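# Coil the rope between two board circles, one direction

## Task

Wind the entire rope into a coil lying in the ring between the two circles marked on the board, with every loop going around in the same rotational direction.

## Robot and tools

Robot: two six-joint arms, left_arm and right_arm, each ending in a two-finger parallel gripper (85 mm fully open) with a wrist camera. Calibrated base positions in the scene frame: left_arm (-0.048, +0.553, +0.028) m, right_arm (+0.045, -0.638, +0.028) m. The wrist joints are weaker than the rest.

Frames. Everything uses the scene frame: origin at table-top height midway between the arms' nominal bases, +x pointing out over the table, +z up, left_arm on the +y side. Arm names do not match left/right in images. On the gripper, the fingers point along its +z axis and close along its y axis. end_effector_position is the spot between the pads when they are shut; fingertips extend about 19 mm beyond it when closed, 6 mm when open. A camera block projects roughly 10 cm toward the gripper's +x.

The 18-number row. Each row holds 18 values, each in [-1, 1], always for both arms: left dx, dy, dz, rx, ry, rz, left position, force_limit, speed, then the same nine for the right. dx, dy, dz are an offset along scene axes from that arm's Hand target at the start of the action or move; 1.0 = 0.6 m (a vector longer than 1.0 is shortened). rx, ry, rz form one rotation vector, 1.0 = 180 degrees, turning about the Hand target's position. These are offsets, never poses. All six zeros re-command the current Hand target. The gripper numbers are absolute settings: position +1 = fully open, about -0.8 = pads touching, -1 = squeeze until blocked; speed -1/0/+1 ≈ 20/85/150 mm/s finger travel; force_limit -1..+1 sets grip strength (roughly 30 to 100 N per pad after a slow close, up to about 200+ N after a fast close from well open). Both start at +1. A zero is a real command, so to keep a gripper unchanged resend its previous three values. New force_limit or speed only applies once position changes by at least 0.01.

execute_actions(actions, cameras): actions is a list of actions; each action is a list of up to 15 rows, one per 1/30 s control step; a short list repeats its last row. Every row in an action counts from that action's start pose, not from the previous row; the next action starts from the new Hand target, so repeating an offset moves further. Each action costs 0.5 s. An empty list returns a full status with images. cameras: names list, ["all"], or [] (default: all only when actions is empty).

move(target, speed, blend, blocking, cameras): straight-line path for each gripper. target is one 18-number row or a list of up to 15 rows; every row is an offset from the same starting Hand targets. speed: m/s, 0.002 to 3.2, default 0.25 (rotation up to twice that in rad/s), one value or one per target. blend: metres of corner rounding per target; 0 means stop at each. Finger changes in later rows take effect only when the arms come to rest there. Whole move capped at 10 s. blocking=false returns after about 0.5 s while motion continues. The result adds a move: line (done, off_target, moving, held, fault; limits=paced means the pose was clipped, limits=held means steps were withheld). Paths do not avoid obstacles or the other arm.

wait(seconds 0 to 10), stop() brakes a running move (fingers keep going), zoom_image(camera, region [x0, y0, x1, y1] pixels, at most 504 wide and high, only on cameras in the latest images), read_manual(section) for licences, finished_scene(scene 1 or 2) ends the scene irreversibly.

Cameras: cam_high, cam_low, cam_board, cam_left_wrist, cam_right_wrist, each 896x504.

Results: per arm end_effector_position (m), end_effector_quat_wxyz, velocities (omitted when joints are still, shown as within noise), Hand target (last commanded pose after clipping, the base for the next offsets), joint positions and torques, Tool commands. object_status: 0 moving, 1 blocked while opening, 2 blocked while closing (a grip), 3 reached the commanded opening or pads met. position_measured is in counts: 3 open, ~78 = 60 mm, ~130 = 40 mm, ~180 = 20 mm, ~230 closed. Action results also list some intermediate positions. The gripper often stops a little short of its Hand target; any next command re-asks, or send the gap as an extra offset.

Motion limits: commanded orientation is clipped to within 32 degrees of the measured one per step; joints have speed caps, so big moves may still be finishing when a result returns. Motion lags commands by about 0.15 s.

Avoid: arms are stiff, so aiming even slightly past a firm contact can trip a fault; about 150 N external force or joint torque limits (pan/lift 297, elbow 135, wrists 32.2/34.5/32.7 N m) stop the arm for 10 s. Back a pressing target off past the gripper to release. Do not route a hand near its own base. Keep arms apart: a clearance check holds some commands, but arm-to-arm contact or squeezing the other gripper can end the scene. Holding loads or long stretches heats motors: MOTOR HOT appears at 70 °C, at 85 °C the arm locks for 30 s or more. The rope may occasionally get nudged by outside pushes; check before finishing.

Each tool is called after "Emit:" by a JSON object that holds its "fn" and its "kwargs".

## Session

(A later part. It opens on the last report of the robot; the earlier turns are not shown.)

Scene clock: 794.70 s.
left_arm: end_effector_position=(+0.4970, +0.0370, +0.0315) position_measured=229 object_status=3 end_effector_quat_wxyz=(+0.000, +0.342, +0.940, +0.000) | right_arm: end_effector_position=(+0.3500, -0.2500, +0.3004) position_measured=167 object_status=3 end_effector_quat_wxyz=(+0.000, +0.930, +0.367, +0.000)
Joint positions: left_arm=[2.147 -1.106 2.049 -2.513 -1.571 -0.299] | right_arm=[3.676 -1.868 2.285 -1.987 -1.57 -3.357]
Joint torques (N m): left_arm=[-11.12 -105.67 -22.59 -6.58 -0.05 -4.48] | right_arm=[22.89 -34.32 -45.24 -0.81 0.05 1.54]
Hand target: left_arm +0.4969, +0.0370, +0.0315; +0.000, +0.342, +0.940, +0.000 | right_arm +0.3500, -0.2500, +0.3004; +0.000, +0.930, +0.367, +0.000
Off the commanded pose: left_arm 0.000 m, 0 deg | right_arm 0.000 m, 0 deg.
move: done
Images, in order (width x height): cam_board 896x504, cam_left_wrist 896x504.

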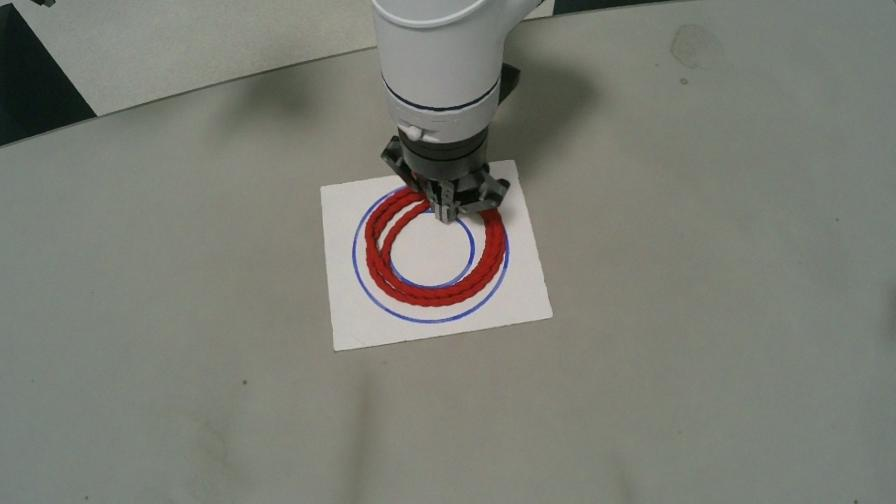

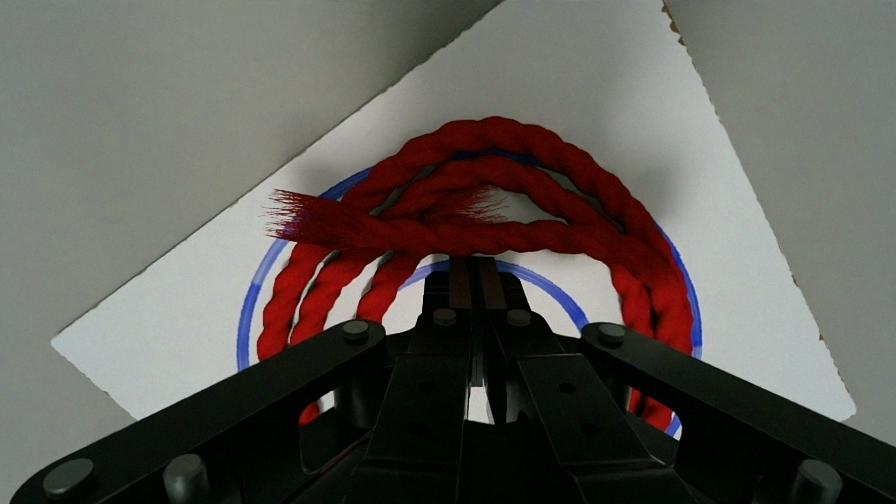

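Emit:
{"fn": "move", "kwargs": {"target": [[0.0153,-0.0128,0,0,0,0,-0.8,-1,0, 0,0,0,0,0,0,-0.3,-0.5,-1],[0.0153,-0.0128,0.1167,0,0,0,-0.8,-1,0, 0,0,0,0,0,0,-0.3,-0.5,-1],[-0.0348,0.0292,0.1167,0,0,-0.5,1,-1,0, 0,0,0,0,0,0,-0.3,-0.5,-1]], "speed": [0.04,0.1,0.2], "cameras": ["cam_board","cam_left_wrist"]}}

Emit:
{"fn": "zoom_image", "kwargs": {"camera": "cam_left_wrist", "region": [200, 0, 700, 340]}}

Scene clock: 818.13 s.
left_arm: end_effector_position=(+0.4761, +0.0546, +0.1016) position_measured=3 object_status=0 end_effector_quat_wxyz=(+0.000, +0.906, +0.423, +0.000) | right_arm: end_effector_position=(+0.3500, -0.2500, +0.3004) position_measured=167 object_status=3 end_effector_quat_wxyz=(+0.000, +0.930, +0.367, +0.000)
Joint positions: left_arm=[2.135 -1.24 2.075 -2.406 -1.571 1.26] | right_arm=[3.676 -1.868 2.285 -1.987 -1.57 -3.357]
Joint torques (N m): left_arm=[-2.69 -98.44 -27.97 -6.61 -0.6 2.59] | right_arm=[24.39 -34.85 -46.02 -0.94 0.05 1.48]
Hand target: left_arm +0.4761, +0.0546, +0.1015; +0.000, +0.906, +0.423, +0.000 | right_arm +0.3500, -0.2500, +0.3004; +0.000, +0.930, +0.367, +0.000
Off the commanded pose: left_arm 0.000 m, 0 deg | right_arm 0.000 m, 0 deg.
move: done
Images, in order (width x height): cam_board 896x504, cam_left_wrist 896x504.

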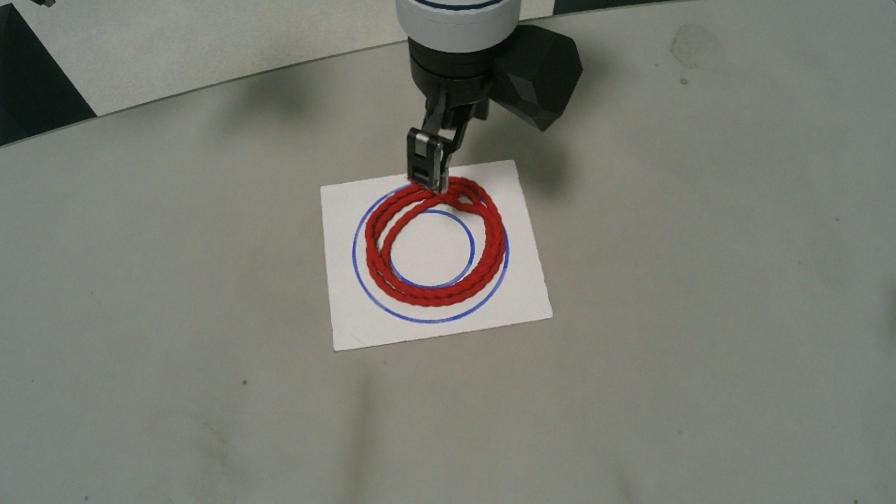

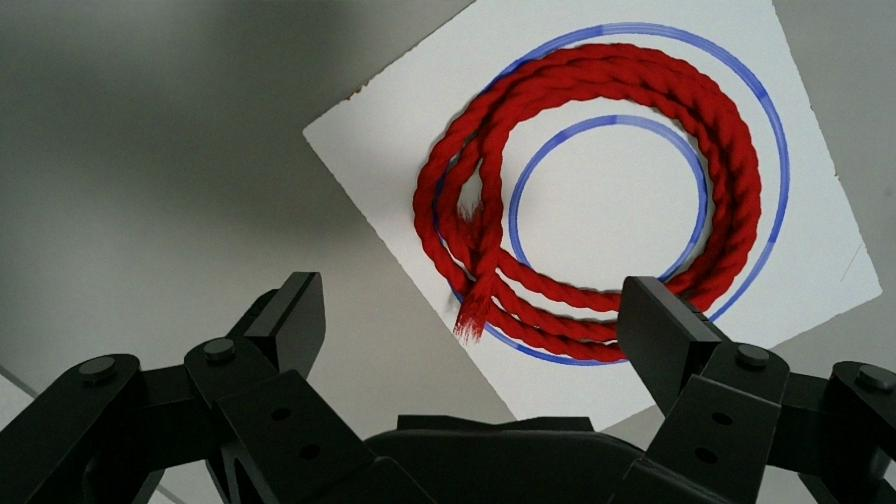

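Scaled by 1.008 from the camera's 896x504 image, which has a finer 1280x720 frame.

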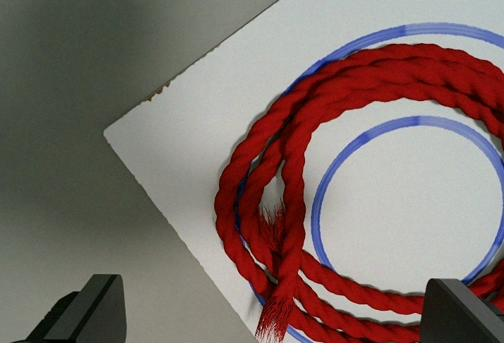

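Emit:
{"fn": "move", "kwargs": {"target": [[0.0028,-0.0024,-0.06,0,0,0,1,-1,0, 0,0,0,0,0,0,-0.3,-0.5,-1],[0.0028,-0.0024,-0.1192,0,0,0,1,-1,0, 0,0,0,0,0,0,-0.3,-0.5,-1]], "speed": [0.08,0.04], "cameras": ["cam_board","cam_left_wrist"]}}

Scene clock: 827.23 s.
left_arm: end_effector_position=(+0.4777, +0.0531, +0.0301) position_measured=3 object_status=3 end_effector_quat_wxyz=(+0.000, +0.906, +0.423, +0.000) | right_arm: end_effector_position=(+0.3500, -0.2500, +0.3004) position_measured=167 object_status=3 end_effector_quat_wxyz=(+0.000, +0.930, +0.367, +0.000)
Joint positions: left_arm=[2.136 -1.132 2.099 -2.538 -1.571 1.261] | right_arm=[3.676 -1.868 2.285 -1.987 -1.57 -3.357]
Joint torques (N m): left_arm=[13.54 -74.4 -22.12 -6.95 -0.19 2.4] | right_arm=[24.57 -34.06 -46.33 -0.85 0.05 1.38]
Hand target: left_arm +0.4777, +0.0531, +0.0300; +0.000, +0.906, +0.423, +0.000 | right_arm +0.3500, -0.2500, +0.3004; +0.000, +0.930, +0.367, +0.000
Off the commanded pose: left_arm 0.000 m, 0 deg | right_arm 0.000 m, 0 deg.
move: done
Images, in order (width x height): cam_board 896x504, cam_left_wrist 896x504.

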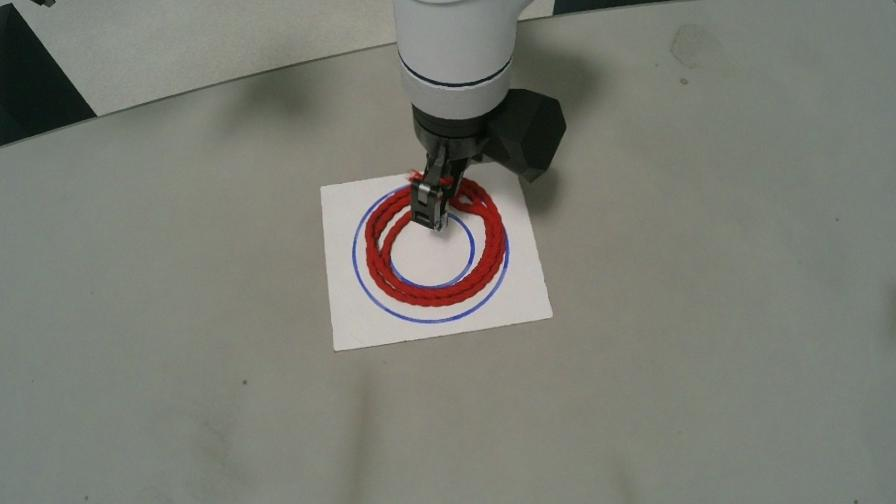

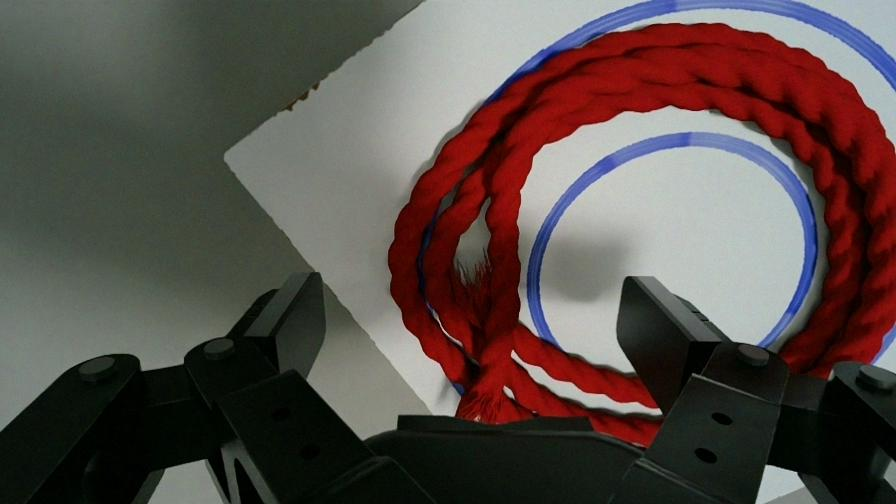

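Emit:
{"fn": "move", "kwargs": {"target": [0,0,0,0,0,0,-0.145,-1,-1, 0,0,0,0,0,0,-0.3,-0.5,-1], "speed": 0.04, "cameras": ["cam_board","cam_left_wrist"]}}

Emit:
{"fn": "zoom_image", "kwargs": {"camera": "cam_left_wrist", "region": [300, 100, 700, 440]}}

Scene clock: 832.60 s.
left_arm: end_effector_position=(+0.4777, +0.0531, +0.0300) position_measured=147 object_status=0 end_effector_quat_wxyz=(+0.000, +0.906, +0.423, +0.000) | right_arm: end_effector_position=(+0.3500, -0.2500, +0.3004) position_measured=167 object_status=3 end_effector_quat_wxyz=(+0.000, +0.930, +0.367, +0.000)
Joint positions: left_arm=[2.136 -1.132 2.1 -2.538 -1.571 1.261] | right_arm=[3.676 -1.868 2.285 -1.987 -1.57 -3.357]
Joint torques (N m): left_arm=[11.61 -74.65 -22.62 -5.49 -0.62 2.6] | right_arm=[24.26 -32.97 -46.82 -0.93 0.13 1.49]
Hand target: left_arm +0.4777, +0.0531, +0.0300; +0.000, +0.906, +0.423, +0.000 | right_arm +0.3500, -0.2500, +0.3004; +0.000, +0.930, +0.367, +0.000
Off the commanded pose: left_arm 0.000 m, 0 deg | right_arm 0.000 m, 0 deg.
move: done
Images, in order (width x height): cam_board 896x504, cam_left_wrist 896x504.

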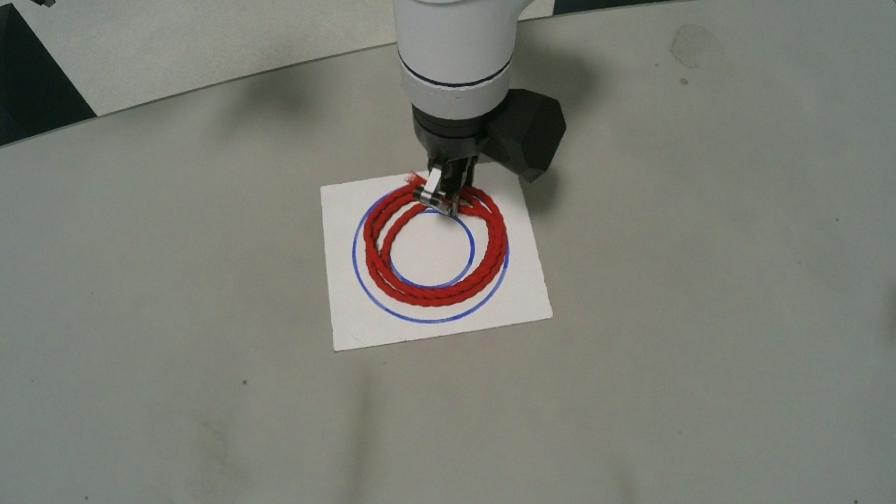

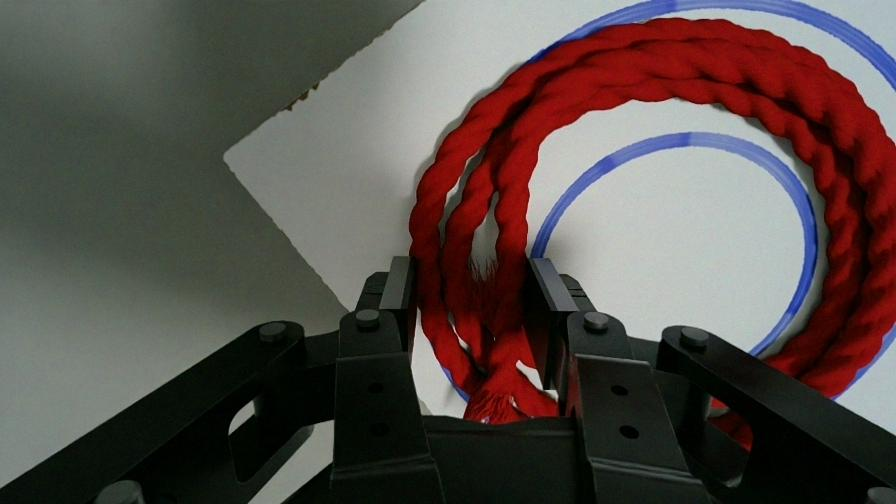

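Scaled by 1.260 from the camera's 896x504 image, which has a finer 1280x720 frame.

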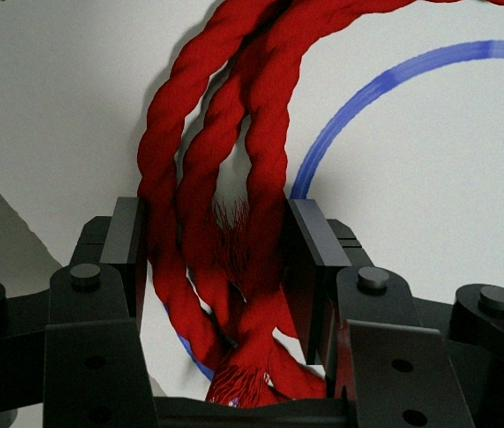

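Emit:
{"fn": "move", "kwargs": {"target": [0,0,0,0,0,0,-0.22,-1,-1, 0,0,0,0,0,0,-0.3,-0.5,-1], "speed": 0.04, "cameras": ["cam_board","cam_left_wrist"]}}

Emit:
{"fn": "zoom_image", "kwargs": {"camera": "cam_left_wrist", "region": [300, 100, 700, 440]}}

Scene clock: 834.97 s.
left_arm: end_effector_position=(+0.4777, +0.0531, +0.0300) position_measured=155 object_status=0 end_effector_quat_wxyz=(+0.000, +0.906, +0.423, +0.000) | right_arm: end_effector_position=(+0.3500, -0.2500, +0.3004) position_measured=167 object_status=3 end_effector_quat_wxyz=(+0.000, +0.930, +0.367, +0.000)
Joint positions: left_arm=[2.136 -1.132 2.1 -2.538 -1.571 1.261] | right_arm=[3.676 -1.868 2.285 -1.987 -1.57 -3.357]
Joint torques (N m): left_arm=[8.62 -75.34 -23.27 -2.04 -0.08 2.83] | right_arm=[24.52 -34.62 -47.17 -1.01 -0.06 1.41]
Hand target: left_arm +0.4777, +0.0531, +0.0300; +0.000, +0.906, +0.423, +0.000 | right_arm +0.3500, -0.2500, +0.3004; +0.000, +0.930, +0.367, +0.000
Off the commanded pose: left_arm 0.000 m, 0 deg | right_arm 0.000 m, 0 deg.
move: done
Images, in order (width x height): cam_board 896x504, cam_left_wrist 896x504.

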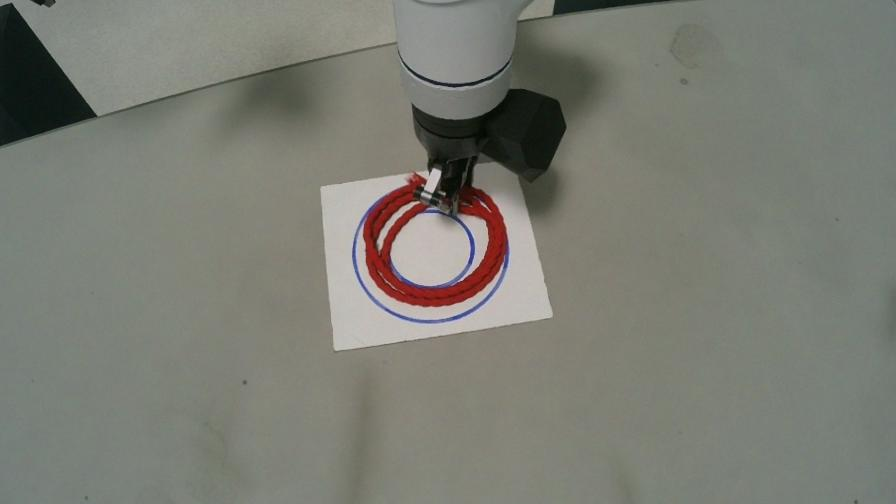

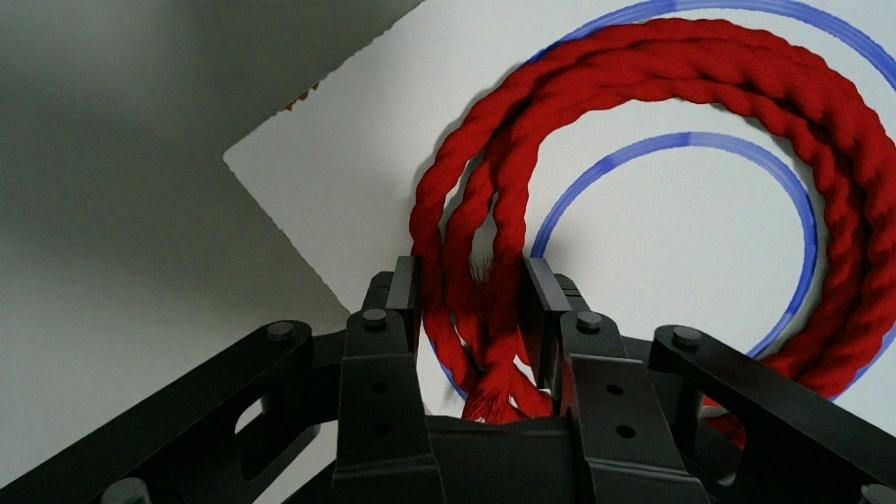

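Scaled by 1.260 from the camera's 896x504 image, which has a finer 1280x720 frame.

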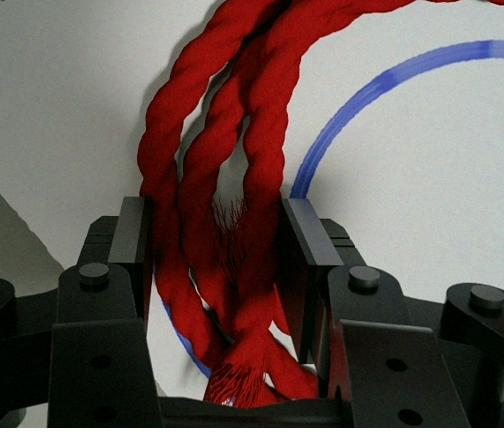

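Emit:
{"fn": "move", "kwargs": {"target": [[0,0,0,0,0,0,0.6,-1,-0.5, 0,0,0,0,0,0,-0.3,-0.5,-1],[0,0,0.1167,0,0,0,0.6,-1,-0.5, 0,0,0,0,0,0,-0.3,-0.5,-1]], "speed": [0.04,0.08], "cameras": ["cam_board","cam_left_wrist"]}}

Emit:
{"fn": "zoom_image", "kwargs": {"camera": "cam_left_wrist", "region": [380, 0, 840, 400]}}

Emit:
{"fn": "zoom_image", "kwargs": {"camera": "cam_board", "region": [330, 120, 540, 340]}}

Scene clock: 838.77 s.
left_arm: end_effector_position=(+0.4778, +0.0531, +0.1000) position_measured=53 object_status=3 end_effector_quat_wxyz=(+0.000, +0.906, +0.423, +0.000) | right_arm: end_effector_position=(+0.3500, -0.2500, +0.3004) position_measured=167 object_status=3 end_effector_quat_wxyz=(+0.000, +0.930, +0.367, +0.000)
Joint positions: left_arm=[2.136 -1.235 2.072 -2.408 -1.571 1.261] | right_arm=[3.676 -1.868 2.285 -1.987 -1.57 -3.357]
Joint torques (N m): left_arm=[12.99 -98.49 -48.67 -1.03 -0.04 1.18] | right_arm=[23.93 -33.89 -47.46 -1.03 0.19 1.21]
Hand target: left_arm +0.4777, +0.0531, +0.1000; +0.000, +0.906, +0.423, +0.000 | right_arm +0.3500, -0.2500, +0.3004; +0.000, +0.930, +0.367, +0.000
Off the commanded pose: left_arm 0.000 m, 0 deg | right_arm 0.000 m, 0 deg.
move: done
Images, in order (width x height): cam_board 896x504, cam_left_wrist 896x504.

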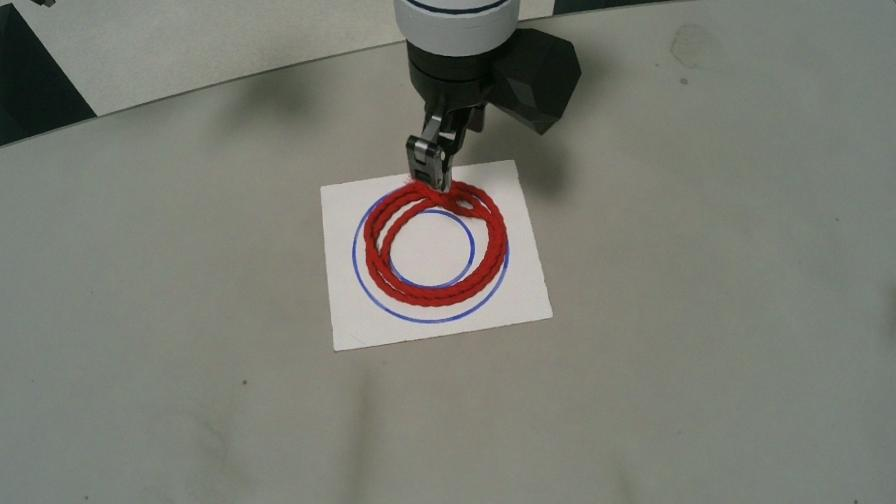

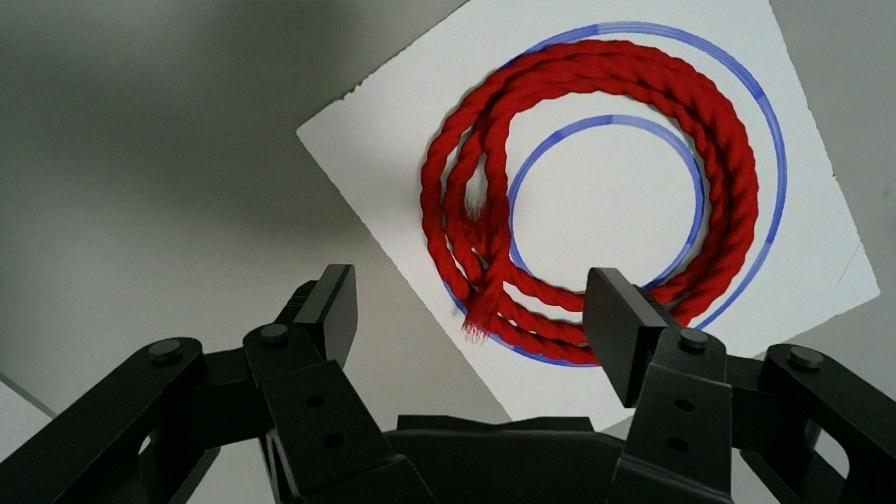

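Scaled by 1.096 from the camera's 896x504 image, which has a finer 1280x720 frame.

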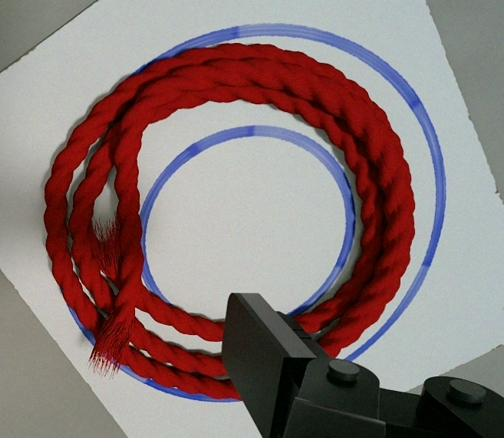

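Scaled by 2.291 from the camera's 896x504 image, which has a finer 1280x720 frame.

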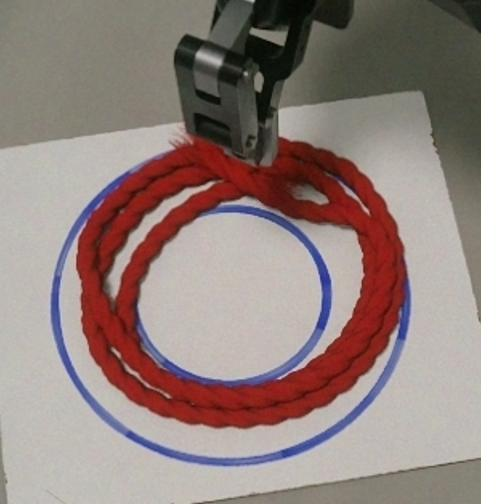

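Emit:
{"fn": "move", "kwargs": {"target": [[0.0475,0.0312,0,0,0,-0.178,0.6,-1,-0.5, 0,0,0,0,0,0,-0.3,-0.5,-1],[0.0475,0.0312,-0.1167,0,0,-0.178,0.6,-1,-0.5, 0,0,0,0,0,0,-0.3,-0.5,-1]], "speed": [0.15,0.06], "cameras": ["cam_board","cam_left_wrist"]}}

Scene clock: 846.60 s.
left_arm: end_effector_position=(+0.5062, +0.0718, +0.0301) position_measured=53 object_status=3 end_effector_quat_wxyz=(+0.000, +0.988, +0.156, +0.000) | right_arm: end_effector_position=(+0.3500, -0.2500, +0.3004) position_measured=167 object_status=3 end_effector_quat_wxyz=(+0.000, +0.930, +0.367, +0.000)
Joint positions: left_arm=[2.184 -1.123 2.083 -2.531 -1.571 1.869] | right_arm=[3.676 -1.868 2.285 -1.987 -1.57 -3.357]
Joint torques (N m): left_arm=[15.07 -77.35 -22.05 -6.62 -0.09 2.7] | right_arm=[25.18 -34.2 -47.59 -1.08 0.12 1.36]
Hand target: left_arm +0.5062, +0.0718, +0.0300; +0.000, +0.988, +0.156, +0.000 | right_arm +0.3500, -0.2500, +0.3004; +0.000, +0.930, +0.367, +0.000
Off the commanded pose: left_arm 0.000 m, 0 deg | right_arm 0.000 m, 0 deg.
move: done
Images, in order (width x height): cam_board 896x504, cam_left_wrist 896x504.

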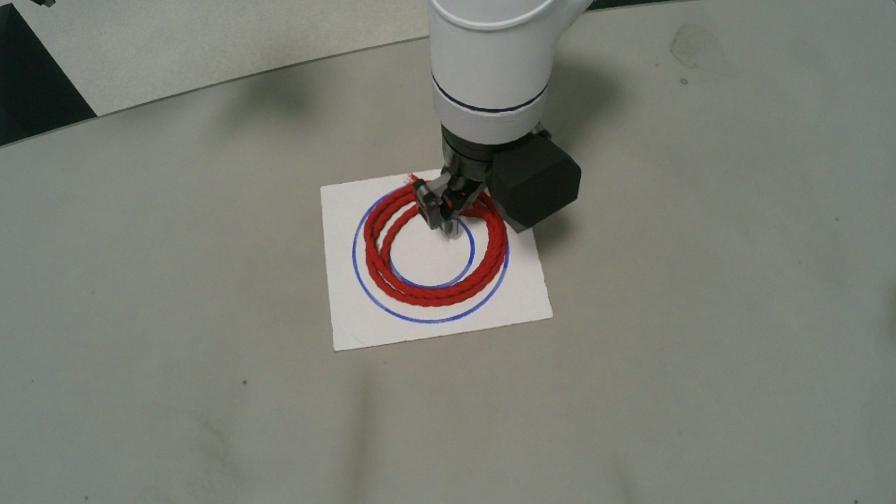

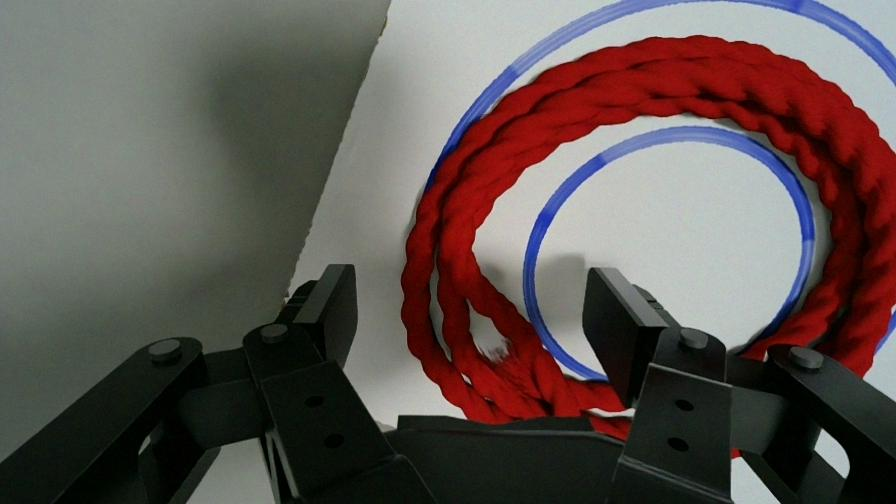

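Emit:
{"fn": "move", "kwargs": {"target": [0,0,0,0,0,0,-0.21,-1,-1, 0,0,0,0,0,0,-0.3,-0.5,-1], "speed": 0.04, "cameras": ["cam_board","cam_left_wrist"]}}

Emit:
{"fn": "zoom_image", "kwargs": {"camera": "cam_left_wrist", "region": [300, 100, 700, 440]}}

Scene clock: 850.70 s.
left_arm: end_effector_position=(+0.5062, +0.0718, +0.0300) position_measured=155 object_status=0 end_effector_quat_wxyz=(+0.000, +0.988, +0.156, +0.000) | right_arm: end_effector_position=(+0.3500, -0.2500, +0.3004) position_measured=167 object_status=3 end_effector_quat_wxyz=(+0.000, +0.930, +0.367, +0.000)
Joint positions: left_arm=[2.184 -1.123 2.083 -2.531 -1.571 1.869] | right_arm=[3.676 -1.868 2.285 -1.987 -1.57 -3.357]
Joint torques (N m): left_arm=[18.22 -77.13 -22.57 -7 0.06 3.23] | right_arm=[24.32 -34.68 -48.48 -0.96 0.14 1.56]
Hand target: left_arm +0.5062, +0.0718, +0.0300; +0.000, +0.988, +0.156, +0.000 | right_arm +0.3500, -0.2500, +0.3004; +0.000, +0.930, +0.367, +0.000
Off the commanded pose: left_arm 0.000 m, 0 deg | right_arm 0.000 m, 0 deg.
move: done
Images, in order (width x height): cam_board 896x504, cam_left_wrist 896x504.

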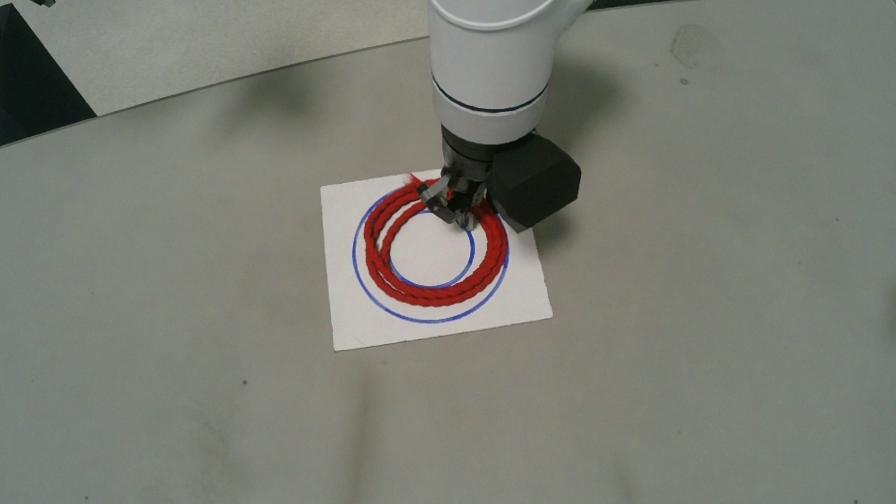

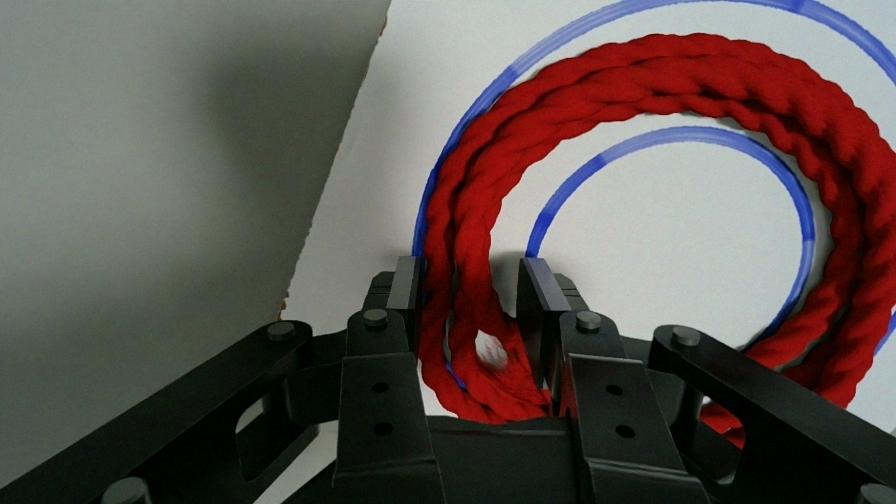

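Scaled by 1.260 from the camera's 896x504 image, which has a finer 1280x720 frame.

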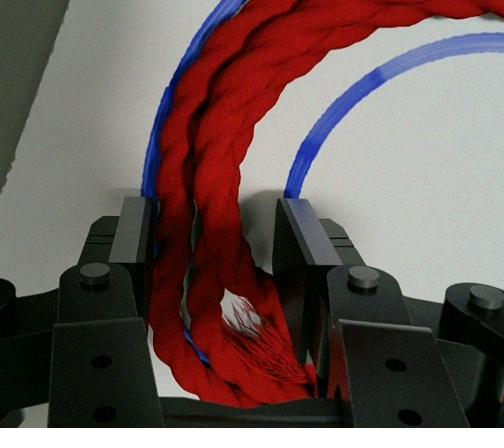

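Emit:
{"fn": "move", "kwargs": {"target": [[0,0,0,0,0,0,0.6,-1,-0.5, 0,0,0,0,0,0,-0.3,-0.5,-1],[0,0,0.1167,0,0,0,0.6,-1,-0.5, 0,0,0,0,0,0,-0.3,-0.5,-1]], "speed": [0.04,0.08], "cameras": ["cam_board","cam_left_wrist"]}}

Emit:
{"fn": "zoom_image", "kwargs": {"camera": "cam_left_wrist", "region": [380, 0, 840, 400]}}

Scene clock: 854.63 s.
left_arm: end_effector_position=(+0.5063, +0.0719, +0.1000) position_measured=53 object_status=3 end_effector_quat_wxyz=(+0.000, +0.988, +0.156, +0.000) | right_arm: end_effector_position=(+0.3500, -0.2500, +0.3004) position_measured=167 object_status=3 end_effector_quat_wxyz=(+0.000, +0.930, +0.367, +0.000)
Joint positions: left_arm=[2.184 -1.224 2.055 -2.402 -1.571 1.869] | right_arm=[3.676 -1.868 2.285 -1.987 -1.57 -3.357]
Joint torques (N m): left_arm=[10.28 -101.49 -47.82 -1.21 0.38 1.62] | right_arm=[24.18 -33 -48.2 -0.93 -0.01 1.26]
Hand target: left_arm +0.5062, +0.0718, +0.1000; +0.000, +0.988, +0.156, +0.000 | right_arm +0.3500, -0.2500, +0.3004; +0.000, +0.930, +0.367, +0.000
Off the commanded pose: left_arm 0.000 m, 0 deg | right_arm 0.000 m, 0 deg.
move: done
Images, in order (width x height): cam_board 896x504, cam_left_wrist 896x504.

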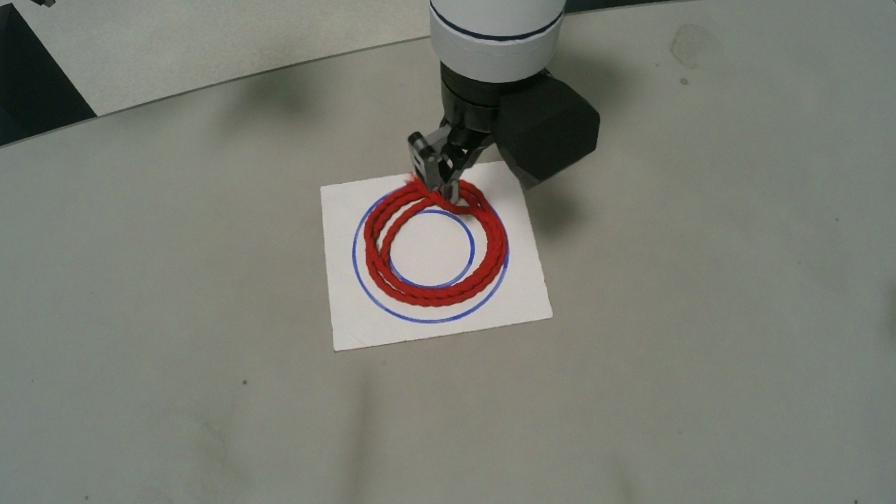

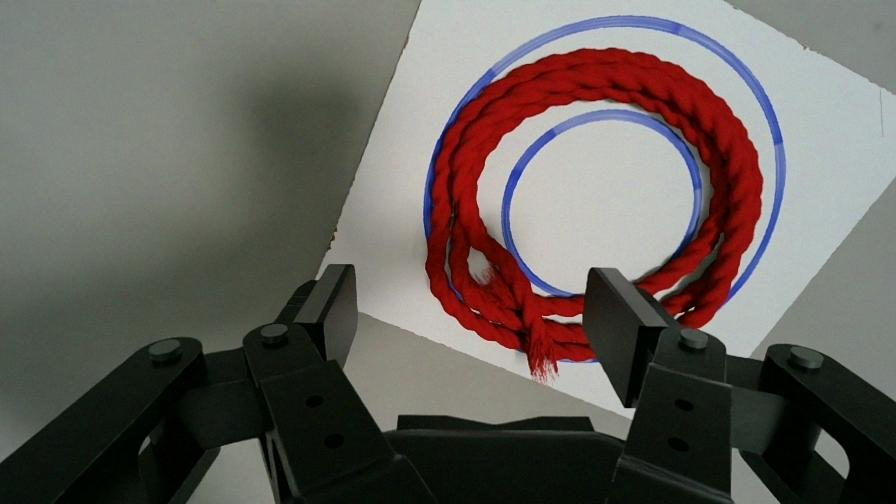

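Scaled by 1.096 from the camera's 896x504 image, which has a finer 1280x720 frame.

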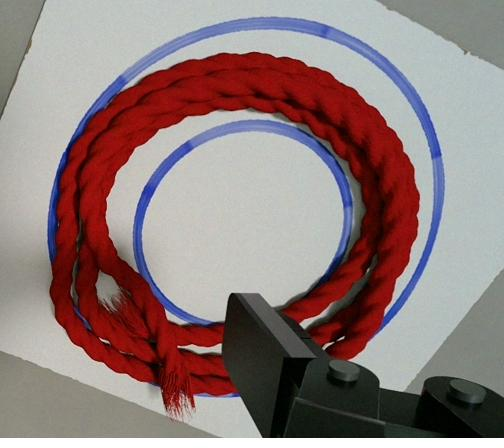

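Emit:
{"fn": "move", "kwargs": {"target": [[-0.0342,-0.0188,0,0,0,0.1222,0.6,-1,-0.5, 0,0,0,0,0,0,-0.3,-0.5,-1],[-0.0342,-0.0188,-0.1167,0,0,0.1222,0.6,-1,-0.5, 0,0,0,0,0,0,-0.3,-0.5,-1]], "speed": [0.12,0.06], "cameras": ["cam_left_wrist"]}}

Scene clock: 860.33 s.
left_arm: end_effector_position=(+0.4857, +0.0606, +0.0301) position_measured=53 object_status=3 end_effector_quat_wxyz=(+0.000, +0.940, +0.342, +0.000) | right_arm: end_effector_position=(+0.3500, -0.2500, +0.3004) position_measured=167 object_status=3 end_effector_quat_wxyz=(+0.000, +0.930, +0.367, +0.000)
Joint positions: left_arm=[2.151 -1.131 2.098 -2.537 -1.571 1.452] | right_arm=[3.676 -1.868 2.285 -1.987 -1.57 -3.357]
Joint torques (N m): left_arm=[-9.14 -75.72 -22.16 -7.18 1.12 -3.71] | right_arm=[23.99 -32.32 -49.19 -1.15 0.09 1.33]
Hand target: left_arm +0.4857, +0.0606, +0.0300; +0.000, +0.940, +0.342, +0.000 | right_arm +0.3500, -0.2500, +0.3004; +0.000, +0.930, +0.367, +0.000
Off the commanded pose: left_arm 0.000 m, 0 deg | right_arm 0.000 m, 0 deg.
move: done
Images, in order (width x height): cam_left_wrist 896x504.

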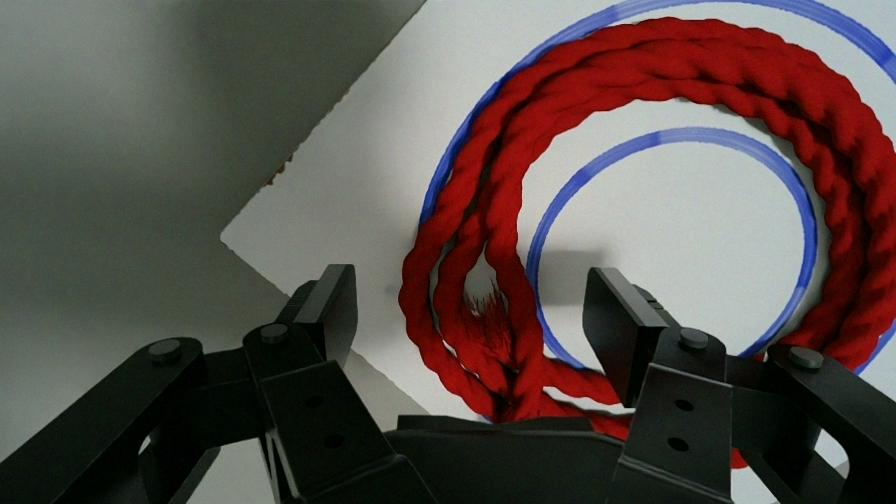

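Emit:
{"fn": "move", "kwargs": {"target": [0,0,0,0,0,0,-0.23,-1,-1, 0,0,0,0,0,0,-0.3,-0.5,-1], "speed": 0.04, "cameras": ["cam_left_wrist"]}}

Emit:
{"fn": "move", "kwargs": {"target": [[0,0,0,0,0,0,0.6,-1,-0.5, 0,0,0,0,0,0,-0.3,-0.5,-1],[0,0,0.1167,0,0,0,0.6,-1,-0.5, 0,0,0,0,0,0,-0.3,-0.5,-1]], "speed": [0.04,0.08], "cameras": ["cam_board","cam_left_wrist"]}}

Emit:
{"fn": "zoom_image", "kwargs": {"camera": "cam_left_wrist", "region": [380, 0, 840, 400]}}

Scene clock: 864.40 s.
left_arm: end_effector_position=(+0.4857, +0.0606, +0.0300) position_measured=156 object_status=0 end_effector_quat_wxyz=(+0.000, +0.940, +0.342, +0.000) | right_arm: end_effector_position=(+0.3500, -0.2500, +0.3004) position_measured=167 object_status=3 end_effector_quat_wxyz=(+0.000, +0.930, +0.367, +0.000)
Joint positions: left_arm=[2.151 -1.131 2.098 -2.538 -1.571 1.452] | right_arm=[3.676 -1.868 2.285 -1.987 -1.57 -3.357]
Joint torques (N m): left_arm=[16.09 -74.74 -23.3 -2.75 1.2 0.82] | right_arm=[24.62 -33.49 -49.09 -1.19 0.09 1.36]
Hand target: left_arm +0.4857, +0.0606, +0.0300; +0.000, +0.940, +0.342, +0.000 | right_arm +0.3500, -0.2500, +0.3004; +0.000, +0.930, +0.367, +0.000
Off the commanded pose: left_arm 0.000 m, 0 deg | right_arm 0.000 m, 0 deg.
move: done
Images, in order (width x height): cam_left_wrist 896x504.

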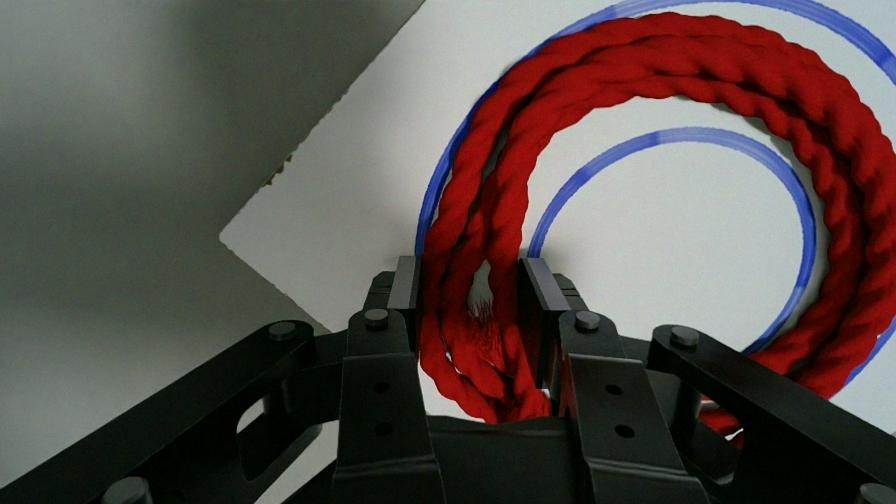

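Scene clock: 866.77 s.
left_arm: end_effector_position=(+0.4857, +0.0606, +0.0999) position_measured=53 object_status=3 end_effector_quat_wxyz=(+0.000, +0.940, +0.342, +0.000) | right_arm: end_effector_position=(+0.3500, -0.2500, +0.3004) position_measured=167 object_status=3 end_effector_quat_wxyz=(+0.000, +0.930, +0.367, +0.000)
Joint positions: left_arm=[2.151 -1.234 2.07 -2.407 -1.571 1.452] | right_arm=[3.676 -1.868 2.285 -1.987 -1.57 -3.357]
Joint torques (N m): left_arm=[10.35 -99.9 -49.05 -1.51 1.03 -0.75] | right_arm=[25.22 -32 -49.95 -1.08 0.09 1.33]
Hand target: left_arm +0.4857, +0.0606, +0.1000; +0.000, +0.940, +0.342, +0.000 | right_arm +0.3500, -0.2500, +0.3004; +0.000, +0.930, +0.367, +0.000
Off the commanded pose: left_arm 0.000 m, 0 deg | right_arm 0.000 m, 0 deg.
move: done
Images, in order (width x height): cam_board 896x504, cam_left_wrist 896x504.

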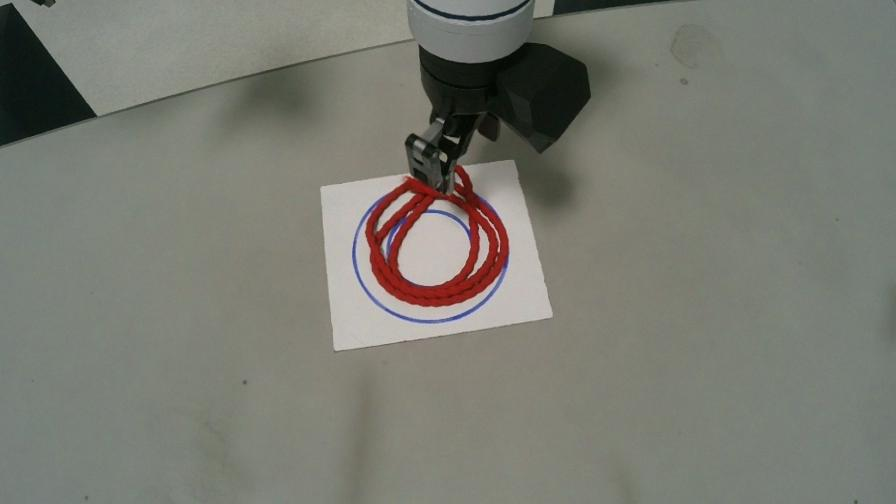

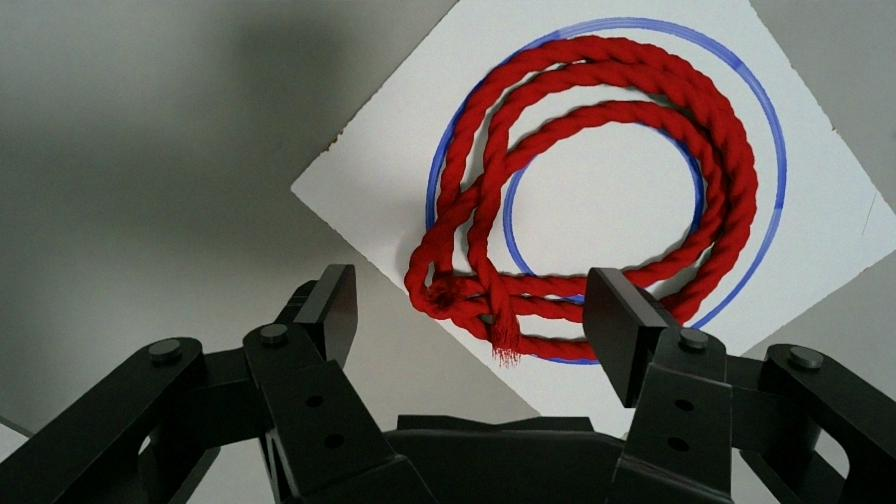

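Scaled by 1.096 from the camera's 896x504 image, which has a finer 1280x720 frame.

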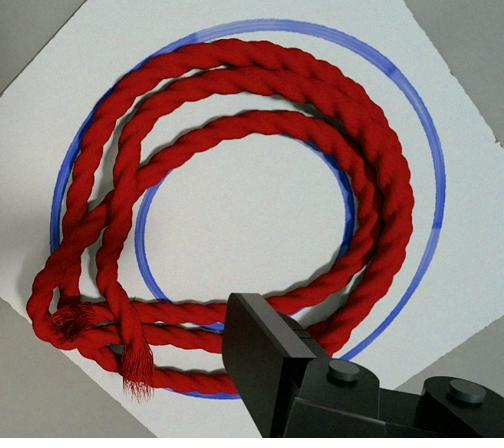

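Emit:
{"fn": "zoom_image", "kwargs": {"camera": "cam_left_wrist", "region": [380, 20, 620, 380]}}

Emit:
{"fn": "zoom_image", "kwargs": {"camera": "cam_board", "region": [330, 120, 540, 340]}}

Scaled by 1.400 from the camera's 896x504 image, which has a finer 1280x720 frame.

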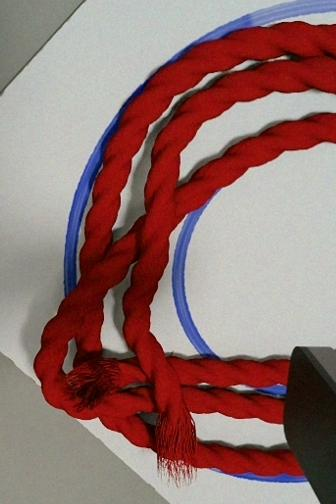

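Scaled by 2.291 from the camera's 896x504 image, which has a finer 1280x720 frame.

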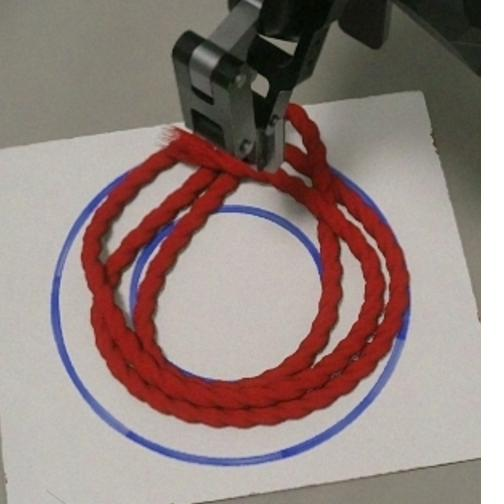

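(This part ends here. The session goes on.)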